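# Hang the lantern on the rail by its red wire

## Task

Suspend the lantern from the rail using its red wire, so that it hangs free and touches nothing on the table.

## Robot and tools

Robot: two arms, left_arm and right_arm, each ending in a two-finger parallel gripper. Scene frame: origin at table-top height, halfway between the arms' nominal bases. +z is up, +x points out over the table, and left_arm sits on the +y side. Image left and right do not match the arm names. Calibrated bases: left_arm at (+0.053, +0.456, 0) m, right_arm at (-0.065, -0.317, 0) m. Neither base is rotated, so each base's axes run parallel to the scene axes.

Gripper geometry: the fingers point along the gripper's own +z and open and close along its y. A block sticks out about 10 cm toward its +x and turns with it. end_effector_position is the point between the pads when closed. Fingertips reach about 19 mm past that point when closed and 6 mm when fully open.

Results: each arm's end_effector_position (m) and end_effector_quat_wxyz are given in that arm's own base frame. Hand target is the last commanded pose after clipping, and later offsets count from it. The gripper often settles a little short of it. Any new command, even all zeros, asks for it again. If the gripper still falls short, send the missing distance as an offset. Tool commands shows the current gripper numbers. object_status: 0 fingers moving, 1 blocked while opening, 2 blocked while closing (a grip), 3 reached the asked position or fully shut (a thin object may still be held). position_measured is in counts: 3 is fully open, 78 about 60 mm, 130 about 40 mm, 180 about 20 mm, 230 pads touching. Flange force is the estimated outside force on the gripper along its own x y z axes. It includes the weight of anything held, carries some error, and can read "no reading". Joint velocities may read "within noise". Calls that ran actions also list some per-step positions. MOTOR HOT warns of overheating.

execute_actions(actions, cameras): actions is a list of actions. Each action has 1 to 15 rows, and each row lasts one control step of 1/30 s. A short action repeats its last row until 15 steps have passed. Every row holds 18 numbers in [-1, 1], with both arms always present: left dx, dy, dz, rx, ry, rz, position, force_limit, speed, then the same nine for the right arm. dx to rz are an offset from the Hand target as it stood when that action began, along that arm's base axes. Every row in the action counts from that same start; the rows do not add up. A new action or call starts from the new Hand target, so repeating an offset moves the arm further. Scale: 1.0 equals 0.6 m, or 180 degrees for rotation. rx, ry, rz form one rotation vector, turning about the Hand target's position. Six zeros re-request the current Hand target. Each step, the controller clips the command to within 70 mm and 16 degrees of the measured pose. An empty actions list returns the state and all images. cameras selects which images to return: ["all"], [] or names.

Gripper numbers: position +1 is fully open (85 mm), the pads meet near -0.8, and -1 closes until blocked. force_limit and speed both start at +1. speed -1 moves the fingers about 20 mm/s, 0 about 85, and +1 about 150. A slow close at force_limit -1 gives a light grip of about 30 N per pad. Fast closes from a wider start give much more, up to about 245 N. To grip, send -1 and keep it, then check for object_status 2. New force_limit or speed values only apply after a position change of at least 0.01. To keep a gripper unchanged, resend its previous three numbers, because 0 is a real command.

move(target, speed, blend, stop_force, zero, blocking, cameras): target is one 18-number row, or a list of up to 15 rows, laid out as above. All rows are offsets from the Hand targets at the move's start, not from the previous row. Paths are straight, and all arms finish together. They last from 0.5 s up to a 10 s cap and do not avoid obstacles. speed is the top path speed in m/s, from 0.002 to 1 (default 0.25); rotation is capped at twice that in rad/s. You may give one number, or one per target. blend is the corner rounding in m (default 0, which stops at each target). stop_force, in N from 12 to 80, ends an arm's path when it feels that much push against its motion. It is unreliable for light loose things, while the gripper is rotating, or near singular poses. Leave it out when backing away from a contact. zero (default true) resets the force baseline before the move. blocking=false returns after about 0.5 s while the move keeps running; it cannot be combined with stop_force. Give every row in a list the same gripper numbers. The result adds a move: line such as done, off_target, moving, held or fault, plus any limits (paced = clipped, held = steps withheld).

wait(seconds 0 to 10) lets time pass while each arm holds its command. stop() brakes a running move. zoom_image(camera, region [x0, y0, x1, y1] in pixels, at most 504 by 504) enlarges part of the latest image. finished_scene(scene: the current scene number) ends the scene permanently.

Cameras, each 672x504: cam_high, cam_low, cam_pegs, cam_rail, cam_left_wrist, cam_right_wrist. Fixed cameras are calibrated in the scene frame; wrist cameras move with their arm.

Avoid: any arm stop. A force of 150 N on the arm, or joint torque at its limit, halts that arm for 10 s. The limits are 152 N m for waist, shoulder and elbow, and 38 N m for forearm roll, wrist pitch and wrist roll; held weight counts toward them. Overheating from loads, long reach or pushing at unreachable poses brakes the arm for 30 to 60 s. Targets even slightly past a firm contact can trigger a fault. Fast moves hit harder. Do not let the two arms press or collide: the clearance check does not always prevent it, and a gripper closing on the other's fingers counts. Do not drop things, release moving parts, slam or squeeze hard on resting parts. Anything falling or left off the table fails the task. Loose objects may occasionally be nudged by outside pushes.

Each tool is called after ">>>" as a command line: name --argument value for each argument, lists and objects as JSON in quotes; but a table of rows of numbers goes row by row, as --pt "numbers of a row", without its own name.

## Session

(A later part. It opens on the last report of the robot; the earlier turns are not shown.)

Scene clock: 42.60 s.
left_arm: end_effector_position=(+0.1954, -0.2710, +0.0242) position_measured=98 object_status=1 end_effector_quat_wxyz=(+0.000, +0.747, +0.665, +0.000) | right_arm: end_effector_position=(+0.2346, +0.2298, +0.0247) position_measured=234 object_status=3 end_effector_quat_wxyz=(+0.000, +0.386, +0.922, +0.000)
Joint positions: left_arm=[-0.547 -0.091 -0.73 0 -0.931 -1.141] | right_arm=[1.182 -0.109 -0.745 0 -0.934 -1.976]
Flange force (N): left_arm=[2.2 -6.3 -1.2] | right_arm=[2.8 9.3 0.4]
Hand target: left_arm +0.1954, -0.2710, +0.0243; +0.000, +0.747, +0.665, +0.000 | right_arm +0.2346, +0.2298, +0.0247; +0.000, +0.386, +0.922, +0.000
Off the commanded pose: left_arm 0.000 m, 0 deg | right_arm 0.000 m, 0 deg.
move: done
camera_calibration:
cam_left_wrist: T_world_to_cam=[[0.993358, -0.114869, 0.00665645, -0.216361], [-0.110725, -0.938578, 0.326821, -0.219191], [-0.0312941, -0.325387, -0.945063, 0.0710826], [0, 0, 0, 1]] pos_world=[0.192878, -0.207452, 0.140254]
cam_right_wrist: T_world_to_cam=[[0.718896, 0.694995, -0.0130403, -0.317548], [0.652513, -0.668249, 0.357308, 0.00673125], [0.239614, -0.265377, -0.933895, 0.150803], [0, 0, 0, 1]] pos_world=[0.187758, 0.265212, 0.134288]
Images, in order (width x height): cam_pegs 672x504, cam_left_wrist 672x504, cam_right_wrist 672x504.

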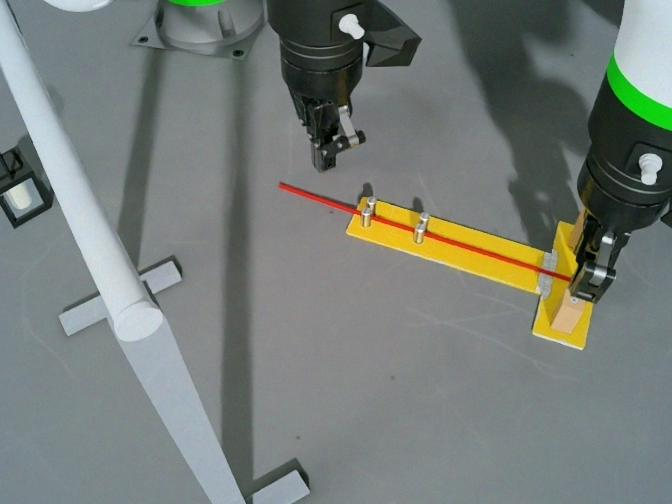

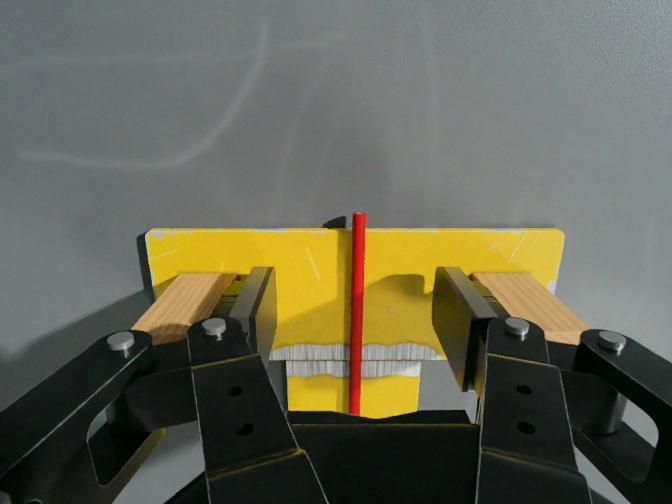

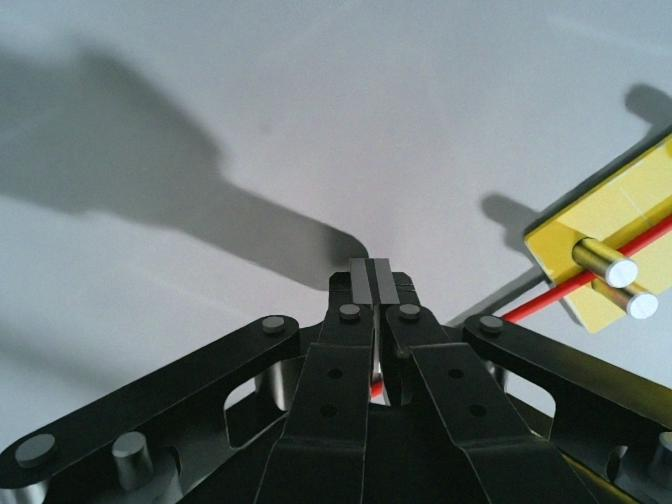

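>>> move --pt "0 0 0 0 0 0 1 0.5 -1 0 0 0.08 0 0 0 -1 1 1" --pt "0 0 0 0 0 0 1 0.5 -1 0.1232 -0.0347 0.08 0 0 0 -1 1 1" --pt "0 0 0 0 0 0 1 0.5 -1 0.1232 -0.0347 0.005 0 0 0 -1 1 1" --speed 0.12 --blend 0.01

>>> move --target '[0,0,0,0,0,0,1,0.5,-1,0,0,-0.03,0,0,0,-1,1,1]' --speed 0.005 --stop_force 12 --cameras '["cam_right_wrist","cam_pegs"]'

Scene clock: 46.43 s.
left_arm: end_effector_position=(+0.1954, -0.2710, +0.0243) position_measured=98 object_status=1 end_effector_quat_wxyz=(+0.000, +0.747, +0.665, +0.000) | right_arm: end_effector_position=(+0.3085, +0.2090, +0.0277) position_measured=234 object_status=3 end_effector_quat_wxyz=(+0.000, +0.386, +0.922, +0.000)
Joint positions: left_arm=[-0.547 -0.091 -0.73 0 -0.931 -1.141] | right_arm=[0.952 0.007 -0.628 0 -0.936 -1.745]
Flange force (N): left_arm=[2.4 -6.6 -1.5] | right_arm=[2.7 9.6 1.9]
Hand target: left_arm +0.1954, -0.2710, +0.0243; +0.000, +0.747, +0.665, +0.000 | right_arm +0.3085, +0.2090, +0.0277; +0.000, +0.386, +0.922, +0.000
Off the commanded pose: left_arm 0.000 m, 0 deg | right_arm 0.000 m, 0 deg.
move: done

Scene clock: 48.50 s.
left_arm: end_effector_position=(+0.1954, -0.2710, +0.0243) position_measured=98 object_status=1 end_effector_quat_wxyz=(+0.000, +0.747, +0.665, +0.000) | right_arm: end_effector_position=(+0.3086, +0.2090, +0.0205) position_measured=234 object_status=3 end_effector_quat_wxyz=(+0.000, +0.386, +0.922, +0.000)
Joint positions: left_arm=[-0.547 -0.091 -0.73 0 -0.931 -1.141] | right_arm=[0.952 0.02 -0.635 0 -0.915 -1.745]
Flange force (N): left_arm=[2.7 -6.8 -1.2] | right_arm=[7.5 1.5 -28.2]
Hand target: left_arm +0.1954, -0.2710, +0.0243; +0.000, +0.747, +0.665, +0.000 | right_arm +0.3086, +0.2090, +0.0205; +0.000, +0.386, +0.922, +0.000 (not the last commanded pose)
Off the commanded pose: left_arm 0.000 m, 0 deg | right_arm 0.011 m, 0 deg.
move: contact (right_arm)
camera_calibration:
cam_right_wrist: T_world_to_cam=[[0.718819, 0.695077, -0.0129288, -0.356358], [0.652529, -0.668169, 0.35743, -0.0538617], [0.239803, -0.265364, -0.93385, 0.123621], [0, 0, 0, 1]] pos_world=[0.261658, 0.244512, 0.130088]
Images, in order (width x height): cam_pegs 672x504, cam_right_wrist 672x504.

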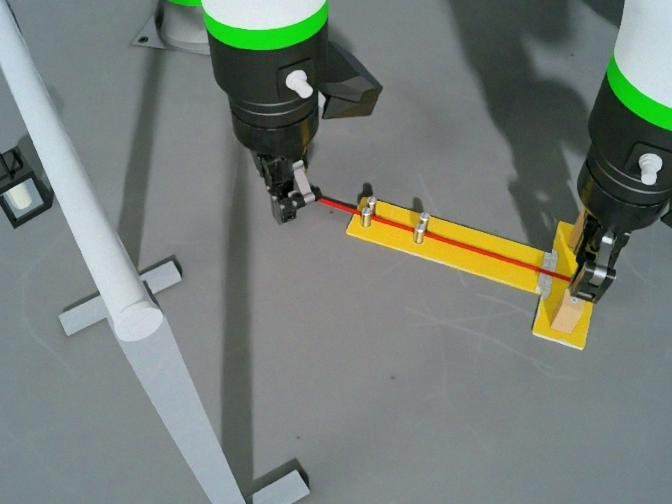

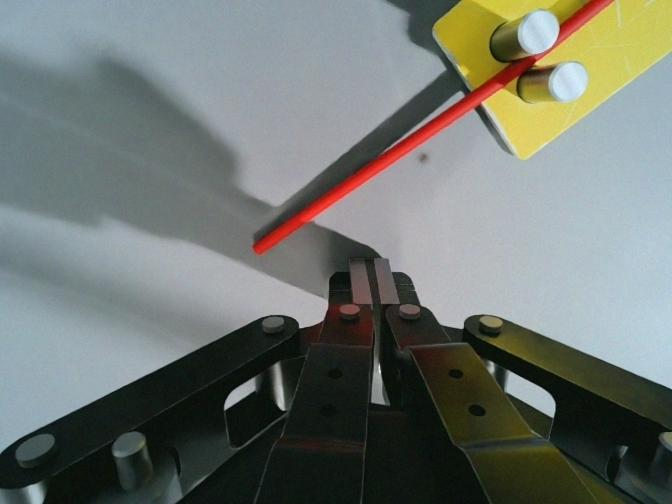

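>>> move --pt "0 0 0 0 0 0 1 0.5 -1 0 0 0.0017 0 0 0 -1 1 1" --pt "0 0 0 0 0 0 1 0.5 -1 -0.043 0.0038 0.0017 0 0 0 -1 1 1" --pt "0 0 0 0 0 0 1 0.5 -1 -0.0647 0.0073 0.0017 0 0 0 -1 1 1" --speed 0.03 --blend 0.003 --cameras '["cam_pegs","cam_right_wrist","cam_left_wrist"]'

Scene clock: 50.93 s.
left_arm: end_effector_position=(+0.1954, -0.2710, +0.0243) position_measured=98 object_status=1 end_effector_quat_wxyz=(+0.000, +0.747, +0.665, +0.000) | right_arm: end_effector_position=(+0.2697, +0.2134, +0.0215) position_measured=234 object_status=3 end_effector_quat_wxyz=(+0.000, +0.386, +0.922, +0.000)
Joint positions: left_arm=[-0.547 -0.091 -0.73 0 -0.931 -1.141] | right_arm=[1.057 -0.058 -0.709 0 -0.92 -1.85]
Flange force (N): left_arm=[1.3 -8.3 -1.0] | right_arm=[0.2 11.4 -4.0]
Hand target: left_arm +0.1954, -0.2710, +0.0243; +0.000, +0.747, +0.665, +0.000 | right_arm +0.2697, +0.2134, +0.0215; +0.000, +0.386, +0.922, +0.000
Off the commanded pose: left_arm 0.000 m, 0 deg | right_arm 0.000 m, 0 deg.
move: done; blend cut to 0.0005 m at target 1
camera_calibration:
cam_left_wrist: T_world_to_cam=[[0.993358, -0.114869, 0.00665645, -0.216361], [-0.110725, -0.938578, 0.326821, -0.219191], [-0.0312941, -0.325387, -0.945063, 0.0710826], [0, 0, 0, 1]] pos_world=[0.192878, -0.207452, 0.140254]
cam_right_wrist: T_world_to_cam=[[0.718896, 0.694995, -0.0130391, -0.331425], [0.652522, -0.668258, 0.357276, -0.025983], [0.239592, -0.265353, -0.933908, 0.135052], [0, 0, 0, 1]] pos_world=[0.222857, 0.248812, 0.131088]
Images, in order (width x height): cam_pegs 672x504, cam_left_wrist 672x504, cam_right_wrist 672x504.

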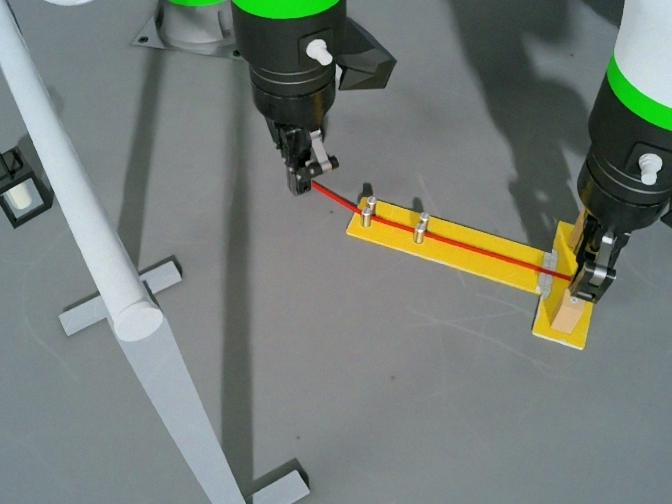

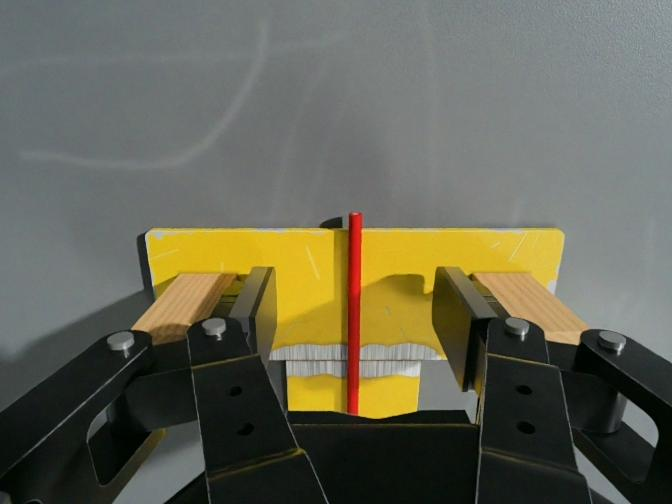

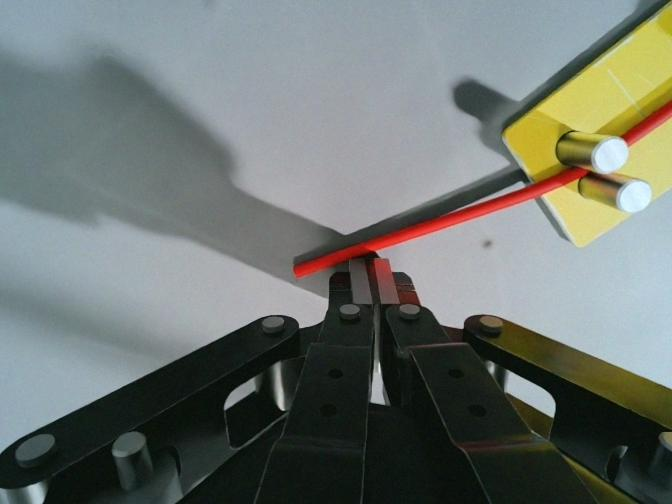

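>>> move --pt "0 0 0 0 0 0 1 0.5 -1 -0.031 0.0098 0 0 0 0 -1 1 1" --pt "0 0 0 0 0 0 1 0.5 -1 -0.0585 0.0273 0 0 0 0 -1 1 1" --pt "0 0 0 0 0 0 1 0.5 -1 -0.0805 0.0515 0 0 0 0 -1 1 1" --pt "0 0 0 0 0 0 1 0.5 -1 -0.0957 0.0803 0 0 0 0 -1 1 1" --pt "0 0 0 0 0 0 1 0.5 -1 -0.1027 0.1123 0 0 0 0 -1 1 1" --speed 0.03 --blend 0.003 --cameras '["cam_pegs","cam_right_wrist","cam_left_wrist"]'

Scene clock: 55.17 s.
left_arm: end_effector_position=(+0.1954, -0.2710, +0.0243) position_measured=98 object_status=1 end_effector_quat_wxyz=(+0.000, +0.747, +0.665, +0.000) | right_arm: end_effector_position=(+0.2081, +0.2808, +0.0215) position_measured=234 object_status=3 end_effector_quat_wxyz=(+0.000, +0.386, +0.922, +0.000)
Joint positions: left_arm=[-0.547 -0.091 -0.73 0 -0.931 -1.141] | right_arm=[1.314 -0.043 -0.695 0.001 -0.919 -2.108]
Flange force (N): left_arm=[4.6 -8.7 -1.4] | right_arm=[2.8 -0.8 -1.9]
Hand target: left_arm +0.1954, -0.2710, +0.0243; +0.000, +0.747, +0.665, +0.000 | right_arm +0.2081, +0.2808, +0.0215; +0.000, +0.386, +0.922, +0.000
Off the commanded pose: left_arm 0.000 m, 0 deg | right_arm 0.000 m, 0 deg.
move: done
camera_calibration:
cam_left_wrist: T_world_to_cam=[[0.993358, -0.114869, 0.00665645, -0.216361], [-0.110725, -0.938578, 0.326821, -0.219191], [-0.0312941, -0.325387, -0.945063, 0.0710826], [0, 0, 0, 1]] pos_world=[0.192878, -0.207452, 0.140254]
cam_right_wrist: T_world_to_cam=[[0.718835, 0.695059, -0.0129966, -0.333929], [0.652546, -0.668185, 0.357369, 0.0592784], [0.239708, -0.26537, -0.933873, 0.167702], [0, 0, 0, 1]] pos_world=[0.161158, 0.316212, 0.131088]
Images, in order (width x height): cam_pegs 672x504, cam_left_wrist 672x504, cam_right_wrist 672x504.

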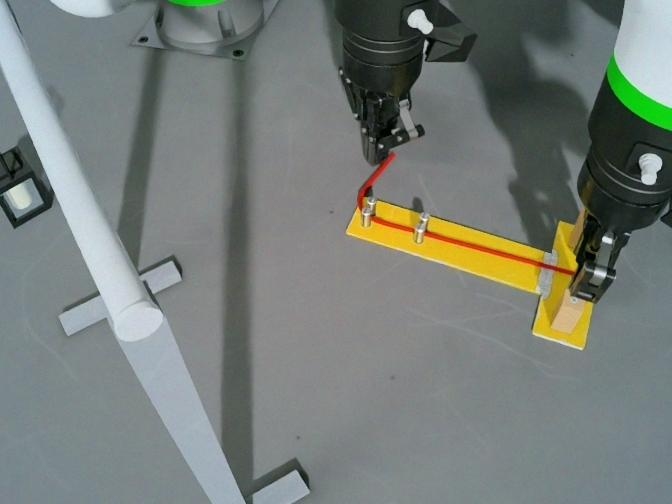

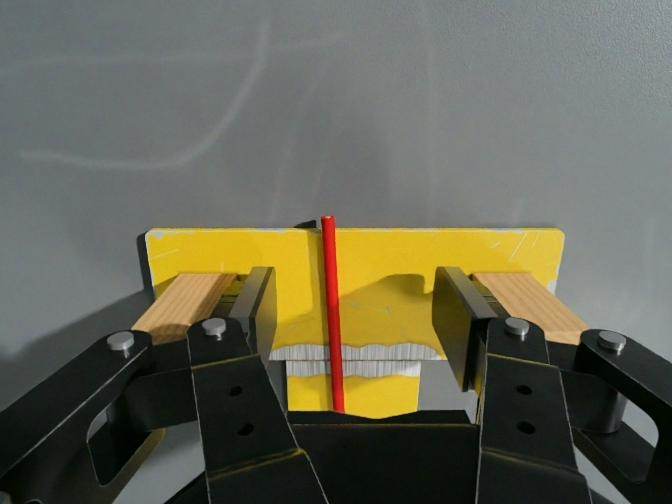

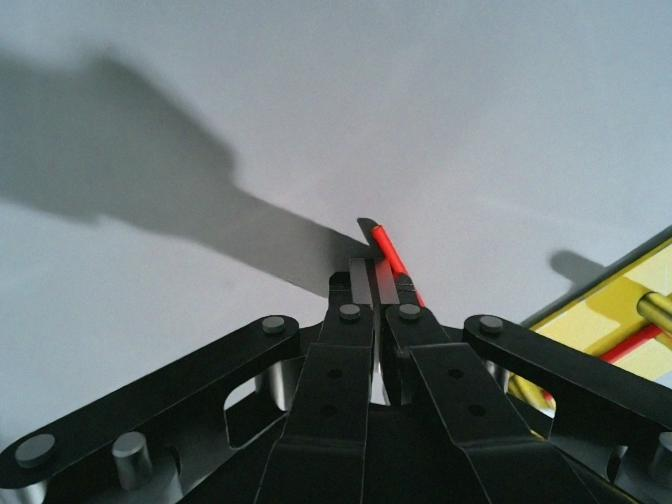

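>>> move --pt "0 0 0 0 0 0 1 0.5 -1 0.0178 0.0297 0 0 0 0 -1 1 1" --pt "0 0 0 0 0 0 1 0.5 -1 0.0263 0.0567 0 0 0 0 -1 1 1" --pt "0 0 0 0 0 0 1 0.5 -1 0.0392 0.0775 0 0 0 0 -1 1 1" --pt "0 0 0 0 0 0 1 0.5 -1 0.0548 0.0938 0 0 0 0 -1 1 1" --speed 0.03 --blend 0.003 --cameras '["cam_pegs","cam_right_wrist","cam_left_wrist"]'

Scene clock: 64.07 s.
left_arm: end_effector_position=(+0.1954, -0.2710, +0.0243) position_measured=98 object_status=1 end_effector_quat_wxyz=(+0.000, +0.747, +0.665, +0.000) | right_arm: end_effector_position=(+0.2410, +0.3371, +0.0215) position_measured=234 object_status=3 end_effector_quat_wxyz=(+0.000, +0.386, +0.922, +0.000)
Joint positions: left_arm=[-0.547 -0.091 -0.73 0 -0.931 -1.141] | right_arm=[1.27 0.121 -0.523 0.001 -0.926 -2.063]
Flange force (N): left_arm=[5.2 -3.6 -1.7] | right_arm=[7.6 -0.4 -3.4]
Hand target: left_arm +0.1954, -0.2710, +0.0243; +0.000, +0.747, +0.665, +0.000 | right_arm +0.2410, +0.3371, +0.0215; +0.000, +0.386, +0.922, +0.000
Off the commanded pose: left_arm 0.000 m, 0 deg | right_arm 0.000 m, 0 deg.
move: done
camera_calibration:
cam_left_wrist: T_world_to_cam=[[0.993358, -0.114869, 0.00665645, -0.216361], [-0.110725, -0.938578, 0.326821, -0.219191], [-0.0312941, -0.325387, -0.945063, 0.0710826], [0, 0, 0, 1]] pos_world=[0.192878, -0.207452, 0.140254]
cam_right_wrist: T_world_to_cam=[[0.718835, 0.695059, -0.0129966, -0.39671], [0.652546, -0.668185, 0.357369, 0.0754285], [0.239708, -0.26537, -0.933873, 0.174756], [0, 0, 0, 1]] pos_world=[0.194058, 0.372512, 0.131088]
Images, in order (width x height): cam_pegs 672x504, cam_left_wrist 672x504, cam_right_wrist 672x504.

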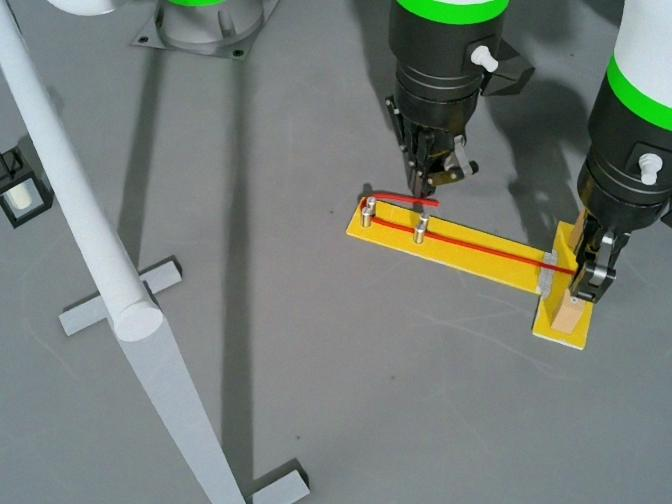

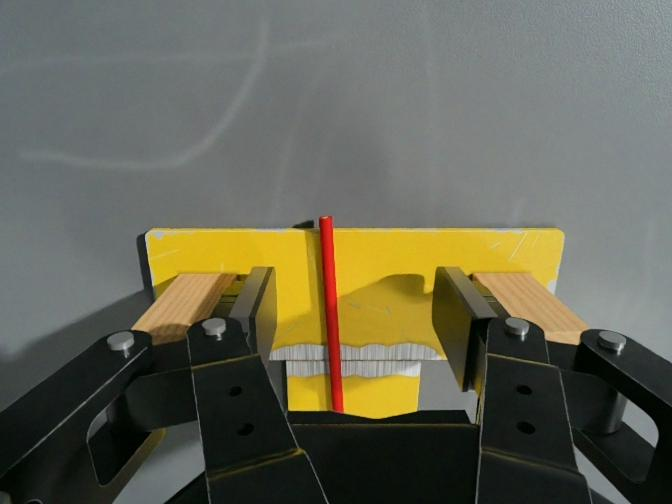

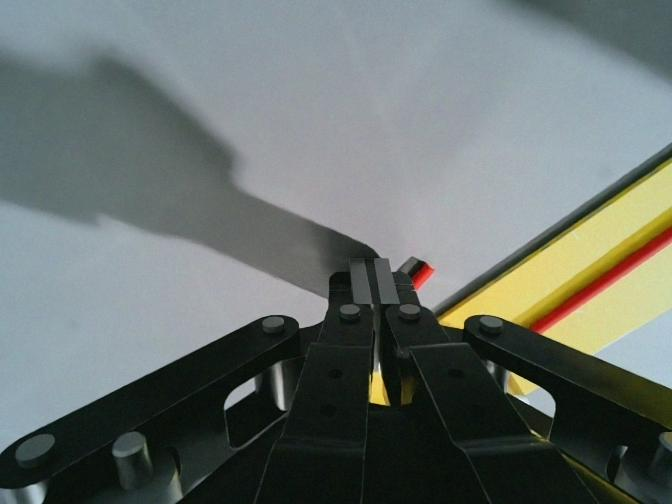

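>>> move --pt "0 0 0 0 0 0 1 0.5 -1 -0.08 0 0 0 0 0 -1 1 1" --pt "0 0 0 0 0 0 1 0.5 -1 -0.1 -0.1 0.25 0 0 0 -1 1 1" --pt "0 0 0 0 0 0 1 0.5 -1 -0.1 -0.4 0.25 0 0 0 -1 1 1" --speed 0.15 --blend 0.01 --cameras '["cam_pegs","cam_right_wrist","cam_rail"]'

>>> zoom_image --camera "cam_pegs" --region '[330, 160, 630, 360]'

Scene clock: 67.63 s.
left_arm: end_effector_position=(+0.1954, -0.2710, +0.0243) position_measured=98 object_status=1 end_effector_quat_wxyz=(+0.000, +0.747, +0.665, +0.000) | right_arm: end_effector_position=(+0.1810, +0.0971, +0.1715) position_measured=234 object_status=3 end_effector_quat_wxyz=(+0.000, +0.386, +0.922, +0.000)
Joint positions: left_arm=[-0.547 -0.091 -0.73 0 -0.931 -1.141] | right_arm=[1.178 -0.723 -0.743 0 -1.55 -1.972]
Flange force (N): left_arm=[2.6 -5.7 -1.5] | right_arm=no reading
Hand target: left_arm +0.1954, -0.2710, +0.0243; +0.000, +0.747, +0.665, +0.000 | right_arm +0.1810, +0.0971, +0.1715; +0.000, +0.386, +0.922, +0.000
Off the commanded pose: left_arm 0.000 m, 0 deg | right_arm 0.000 m, 0 deg.
move: done
camera_calibration:
cam_right_wrist: T_world_to_cam=[[0.718835, 0.695059, -0.0129966, -0.184816], [0.652546, -0.668185, 0.357369, -0.0993885], [0.239708, -0.26537, -0.933873, 0.26553], [0, 0, 0, 1]] pos_world=[0.134058, 0.132512, 0.281088]
Images, in order (width x height): cam_pegs 672x504, cam_rail 672x504, cam_right_wrist 672x504.

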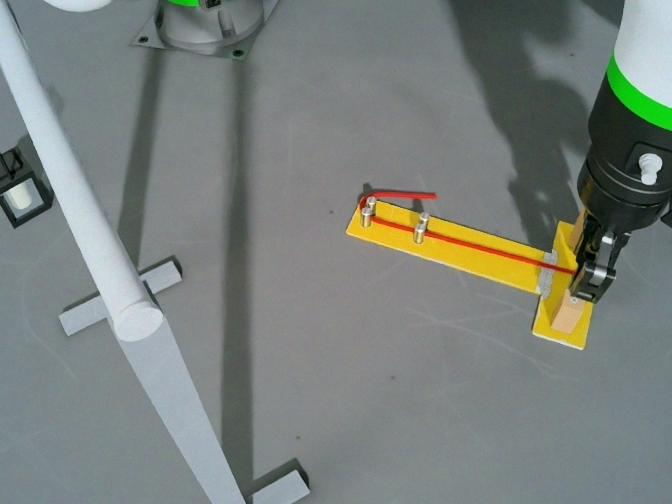

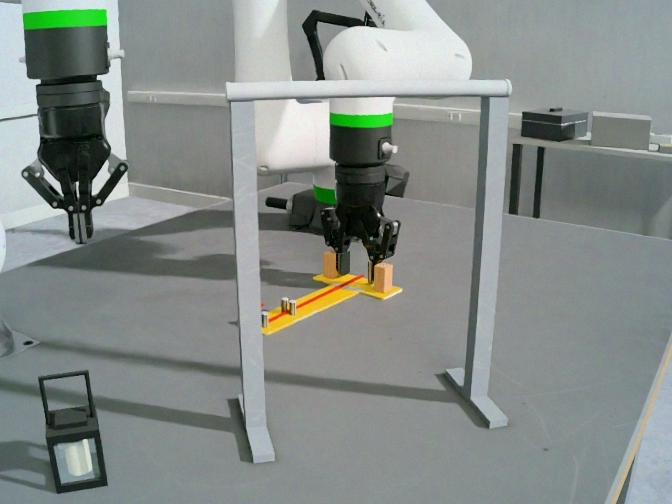

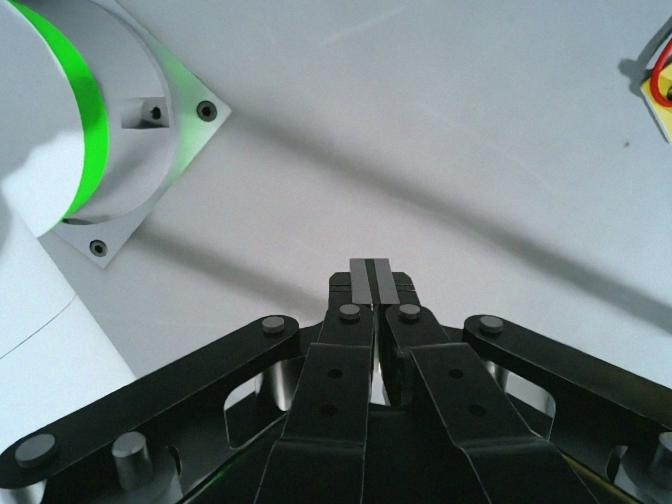

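Scaled by 1.680 from the camera's 672x504 image, which has a finer 960x720 frame.

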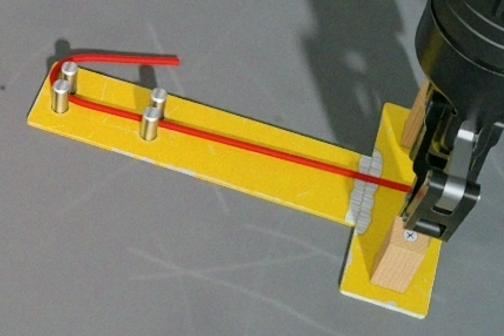

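>>> move --target '[0,0,0,0,0,0,-0.04,0.5,-1,0,0,0,0,0,0,-1,1,1]'

>>> move --pt "0 0.01 0.08 0 0 0 -0.04 0.5 -1 0 0 0 0 0 0 -1 1 1" --pt "0.001 0.11 0.08 -0.1655 0.019 0 -0.04 0.5 -1 0 0 0 0 0 0 -1 1 1" --pt "0.001 0.01 0.009 -0.1655 0.019 0 -0.04 0.5 -1 0 0 0 0 0 0 -1 1 1" --speed 0.12 --cameras '["cam_left_wrist","cam_pegs","cam_rail"]'

Scene clock: 78.33 s.
left_arm: end_effector_position=(+0.1954, -0.2710, +0.0243) position_measured=134 object_status=0 end_effector_quat_wxyz=(+0.000, +0.747, +0.665, +0.000) | right_arm: end_effector_position=(+0.1810, +0.0971, +0.1715) position_measured=234 object_status=3 end_effector_quat_wxyz=(+0.000, +0.386, +0.922, +0.000)
Joint positions: left_arm=[-0.547 -0.091 -0.73 0 -0.931 -1.141] | right_arm=[1.178 -0.723 -0.743 0 -1.55 -1.971]
Flange force (N): left_arm=[2.6 -6.3 -2.7] | right_arm=no reading
Hand target: left_arm +0.1954, -0.2710, +0.0243; +0.000, +0.747, +0.665, +0.000 | right_arm +0.1810, +0.0971, +0.1715; +0.000, +0.386, +0.922, +0.000
Off the commanded pose: left_arm 0.000 m, 0 deg | right_arm 0.000 m, 0 deg.
move: done

Scene clock: 82.97 s.
left_arm: end_effector_position=(+0.1960, -0.2650, +0.0297) position_measured=134 object_status=3 end_effector_quat_wxyz=(+0.172, +0.722, +0.642, -0.193) | right_arm: end_effector_position=(+0.1810, +0.0971, +0.1715) position_measured=234 object_status=3 end_effector_quat_wxyz=(+0.000, +0.386, +0.922, +0.000)
Joint positions: left_arm=[-0.054 -0.299 -1.177 0.713 -0.867 -2.154] | right_arm=[1.178 -0.723 -0.743 0 -1.55 -1.971]
Flange force (N): left_arm=[-2.2 -9.5 -5.7] | right_arm=no reading
Hand target: left_arm +0.1960, -0.2650, +0.0297; +0.172, +0.722, +0.642, -0.193 | right_arm +0.1810, +0.0971, +0.1715; +0.000, +0.386, +0.922, +0.000
Off the commanded pose: left_arm 0.000 m, 0 deg | right_arm 0.000 m, 0 deg.
move: done
camera_calibration:
cam_left_wrist: T_world_to_cam=[[0.993747, -0.111482, 0.00616812, -0.215496], [-0.0776783, -0.650626, 0.755415, -0.158136], [-0.0802021, -0.751171, -0.655218, -0.0336853], [0, 0, 0, 1]] pos_world=[0.199163, -0.152215, 0.0987162]
Images, in order (width x height): cam_pegs 672x504, cam_rail 672x504, cam_left_wrist 672x504.

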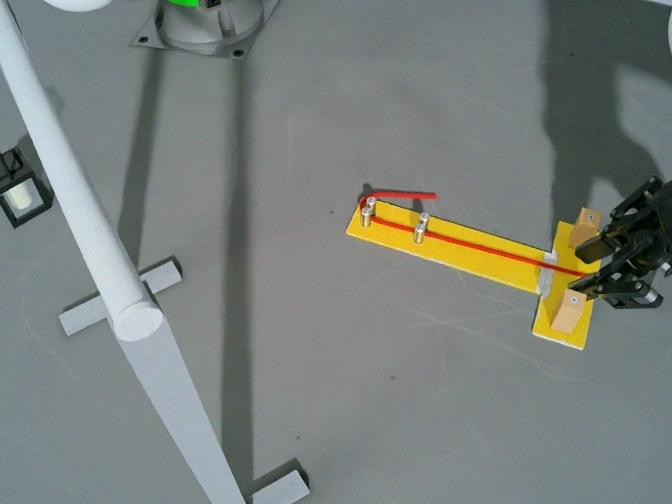

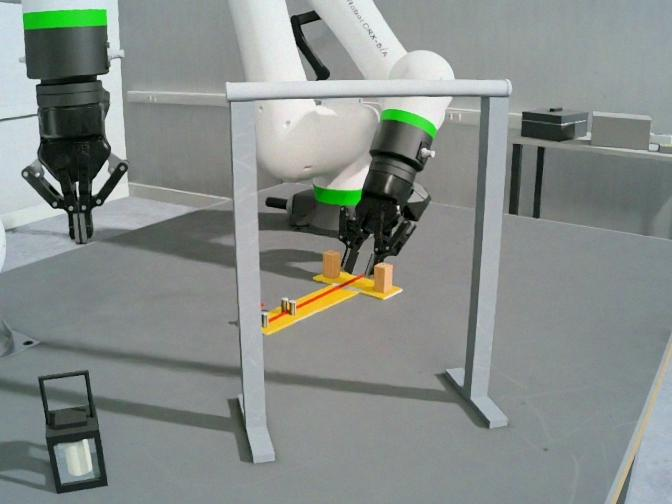

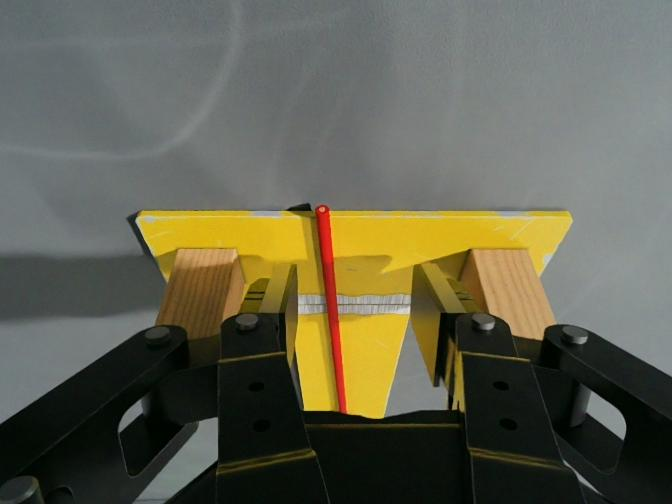

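>>> move --pt "0 0 0 0 0 0 1 0.5 -1 0 0 0 0 0 0 -0.1 1 1" --pt "0 0 0 0 0 0 1 0.5 -1 0.1117 0.3667 -0.05 0 0 -0.187 -0.1 1 1" --cameras '["cam_right_wrist","cam_left_wrist"]'

Scene clock: 86.43 s.
left_arm: end_effector_position=(+0.1960, -0.2650, +0.0296) position_measured=95 object_status=1 end_effector_quat_wxyz=(+0.172, +0.722, +0.642, -0.193) | right_arm: end_effector_position=(+0.2479, +0.3171, +0.1416) position_measured=141 object_status=3 end_effector_quat_wxyz=(+0.000, +0.637, +0.771, +0.000)
Joint positions: left_arm=[-0.054 -0.299 -1.177 0.713 -0.867 -2.154] | right_arm=[1.237 -0.063 -0.395 0.001 -1.238 -2.617]
Flange force (N): left_arm=[-4.1 -6.8 0.0] | right_arm=[7.6 2.9 -1.0]
Hand target: left_arm +0.1960, -0.2650, +0.0297; +0.172, +0.722, +0.642, -0.193 | right_arm +0.2480, +0.3171, +0.1415; +0.000, +0.637, +0.771, +0.000
Off the commanded pose: left_arm 0.000 m, 0 deg | right_arm 0.000 m, 0 deg.
move: done
camera_calibration:
cam_left_wrist: T_world_to_cam=[[0.993747, -0.111482, 0.00616812, -0.215496], [-0.0776783, -0.650626, 0.755415, -0.158136], [-0.0802021, -0.751171, -0.655218, -0.0336853], [0, 0, 0, 1]] pos_world=[0.199163, -0.152215, 0.0987162]
cam_right_wrist: T_world_to_cam=[[0.983508, 0.180403, -0.0129373, -0.288671], [0.173053, -0.917814, 0.35731, 0.212704], [0.0525858, -0.353656, -0.933896, 0.354347], [0, 0, 0, 1]] pos_world=[0.228467, 0.372617, 0.251188]
Images, in order (width x height): cam_left_wrist 672x504, cam_right_wrist 672x504.

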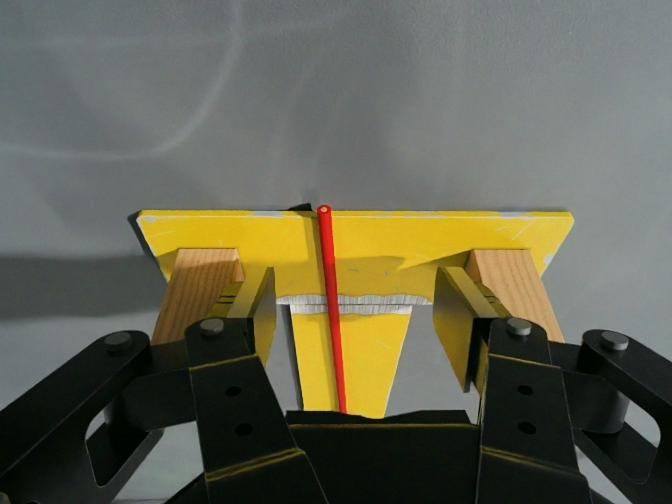

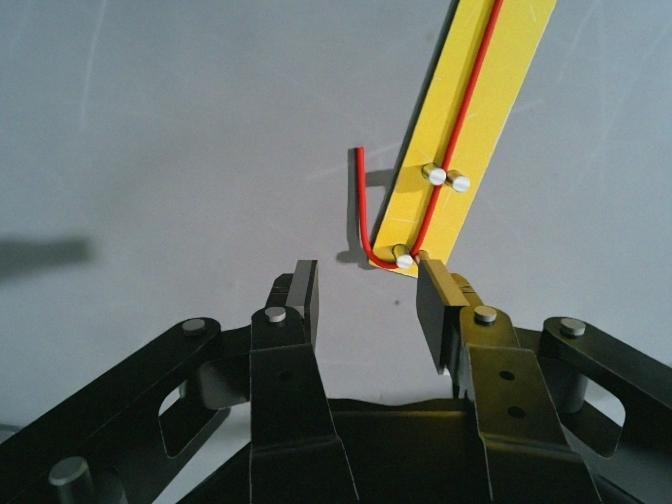

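>>> move --target '[0,0,0,0,0,0,1,0.5,-1,-0.0008,0.03,-0.1,0,0,0.031,-0.376,1,1]'

>>> move --target '[0,0,0,0,0,0,1,0.5,-1,0,0,-0.097,0,0,0,-0.376,1,1]' --speed 0.03 --stop_force 14 --cameras '["cam_right_wrist","cam_pegs"]'

Scene clock: 88.37 s.
left_arm: end_effector_position=(+0.1960, -0.2650, +0.0296) position_measured=95 object_status=1 end_effector_quat_wxyz=(+0.172, +0.722, +0.642, -0.193) | right_arm: end_effector_position=(+0.2476, +0.3351, +0.0816) position_measured=176 object_status=3 end_effector_quat_wxyz=(+0.000, +0.598, +0.801, +0.000)
Joint positions: left_arm=[-0.054 -0.299 -1.177 0.713 -0.867 -2.154] | right_arm=[1.252 0.038 -0.448 0.001 -1.085 -2.536]
Flange force (N): left_arm=[-4.1 -6.6 0.8] | right_arm=[10.6 6.4 0.8]
Hand target: left_arm +0.1960, -0.2650, +0.0297; +0.172, +0.722, +0.642, -0.193 | right_arm +0.2475, +0.3351, +0.0815; +0.000, +0.598, +0.801, +0.000
Off the commanded pose: left_arm 0.000 m, 0 deg | right_arm 0.000 m, 0 deg.
move: done

Scene clock: 91.17 s.
left_arm: end_effector_position=(+0.1960, -0.2650, +0.0297) position_measured=95 object_status=1 end_effector_quat_wxyz=(+0.172, +0.722, +0.642, -0.193) | right_arm: end_effector_position=(+0.2475, +0.3351, +0.0233) position_measured=176 object_status=3 end_effector_quat_wxyz=(+0.000, +0.598, +0.801, +0.000)
Joint positions: left_arm=[-0.054 -0.299 -1.177 0.713 -0.867 -2.154] | right_arm=[1.252 0.123 -0.515 0.001 -0.932 -2.536]
Flange force (N): left_arm=[-4.0 -6.3 0.9] | right_arm=[8.6 4.8 0.6]
Hand target: left_arm +0.1960, -0.2650, +0.0297; +0.172, +0.722, +0.642, -0.193 | right_arm +0.2475, +0.3351, +0.0233; +0.000, +0.598, +0.801, +0.000
Off the commanded pose: left_arm 0.000 m, 0 deg | right_arm 0.000 m, 0 deg.
move: done
camera_calibration:
cam_right_wrist: T_world_to_cam=[[0.961396, 0.274864, -0.0129618, -0.319266], [0.261187, -0.896702, 0.35736, 0.24263], [0.0866027, -0.34695, -0.933877, 0.239574], [0, 0, 0, 1]] pos_world=[0.222821, 0.388442, 0.132888]
Images, in order (width x height): cam_pegs 672x504, cam_right_wrist 672x504.

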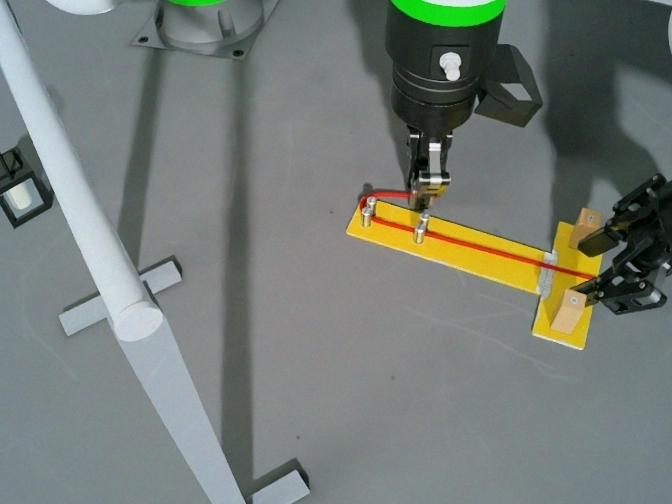

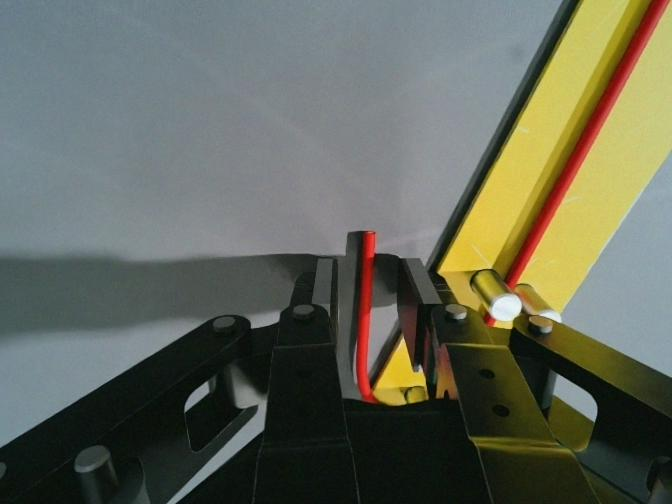

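>>> move --target '[0,0,0,0,0,0,1,0.5,-1,0,0,0,0,0,0,-1,0,-1]' --cameras '["cam_right_wrist"]'

>>> move --target '[0,0,0,0,0,0,1,0.5,-1,-0.018,-0.137,0.001,0,0,0,-1,0,-1]' --speed 0.03 --cameras '["cam_right_wrist","cam_pegs","cam_left_wrist"]'

Scene clock: 93.17 s.
left_arm: end_effector_position=(+0.1961, -0.2650, +0.0297) position_measured=95 object_status=1 end_effector_quat_wxyz=(+0.172, +0.722, +0.642, -0.193) | right_arm: end_effector_position=(+0.2475, +0.3351, +0.0233) position_measured=229 object_status=0 end_effector_quat_wxyz=(+0.000, +0.598, +0.801, +0.000)
Joint positions: left_arm=[-0.054 -0.299 -1.177 0.713 -0.867 -2.154] | right_arm=[1.252 0.123 -0.515 0.001 -0.932 -2.536]
Flange force (N): left_arm=[-3.8 -4.1 1.0] | right_arm=[9.1 3.3 -3.6]
Hand target: left_arm +0.1960, -0.2650, +0.0297; +0.172, +0.722, +0.642, -0.193 | right_arm +0.2475, +0.3351, +0.0233; +0.000, +0.598, +0.801, +0.000
Off the commanded pose: left_arm 0.000 m, 0 deg | right_arm 0.000 m, 0 deg.
move: done
camera_calibration:
cam_right_wrist: T_world_to_cam=[[0.961396, 0.274864, -0.0129618, -0.319266], [0.261187, -0.896702, 0.35736, 0.24263], [0.0866027, -0.34695, -0.933877, 0.239574], [0, 0, 0, 1]] pos_world=[0.222821, 0.388442, 0.132888]
Images, in order (width x height): cam_right_wrist 672x504.

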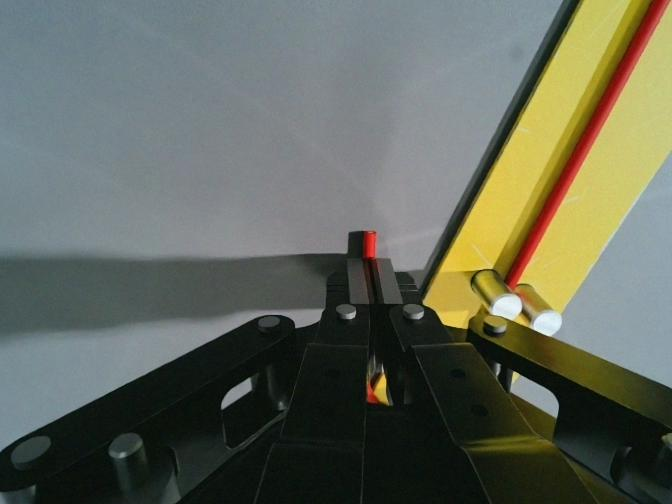

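Scene clock: 96.27 s.
left_arm: end_effector_position=(+0.1960, -0.2650, +0.0297) position_measured=95 object_status=1 end_effector_quat_wxyz=(+0.172, +0.722, +0.642, -0.193) | right_arm: end_effector_position=(+0.2367, +0.2530, +0.0239) position_measured=229 object_status=2 end_effector_quat_wxyz=(+0.000, +0.598, +0.801, +0.000)
Joint positions: left_arm=[-0.054 -0.299 -1.177 0.713 -0.867 -2.154] | right_arm=[1.204 -0.056 -0.7 0.001 -0.927 -2.487]
Flange force (N): left_arm=[-7.9 -7.8 2.4] | right_arm=[13.9 11.9 1.7]
Hand target: left_arm +0.1960, -0.2650, +0.0297; +0.172, +0.722, +0.642, -0.193 | right_arm +0.2367, +0.2529, +0.0239; +0.000, +0.598, +0.801, +0.000
Off the commanded pose: left_arm 0.000 m, 0 deg | right_arm 0.000 m, 0 deg.
move: done
camera_calibration:
cam_left_wrist: T_world_to_cam=[[0.993747, -0.111482, 0.00616812, -0.215496], [-0.0776783, -0.650626, 0.755415, -0.158136], [-0.0802021, -0.751171, -0.655218, -0.0336853], [0, 0, 0, 1]] pos_world=[0.199163, -0.152215, 0.0987162]
cam_right_wrist: T_world_to_cam=[[0.961396, 0.274864, -0.0129618, -0.286309], [0.261187, -0.896702, 0.35736, 0.171617], [0.0866027, -0.34695, -0.933877, 0.212585], [0, 0, 0, 1]] pos_world=[0.212021, 0.306342, 0.133488]
Images, in order (width x height): cam_pegs 672x504, cam_left_wrist 672x504, cam_right_wrist 672x504.

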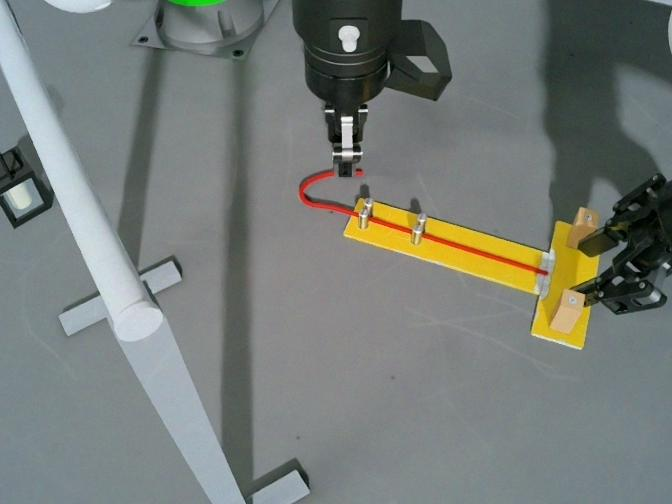

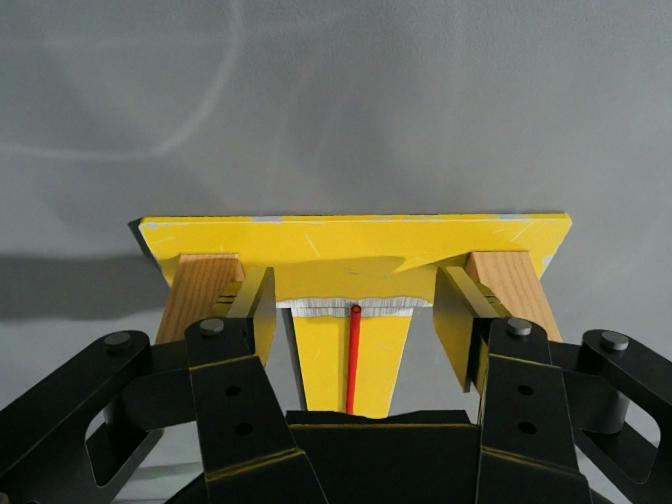

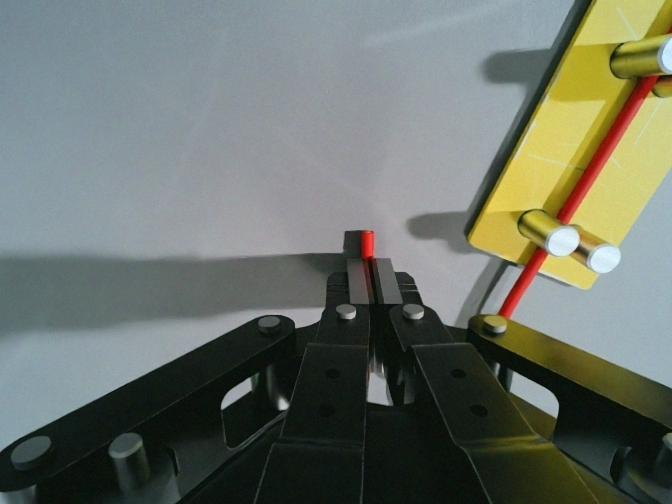

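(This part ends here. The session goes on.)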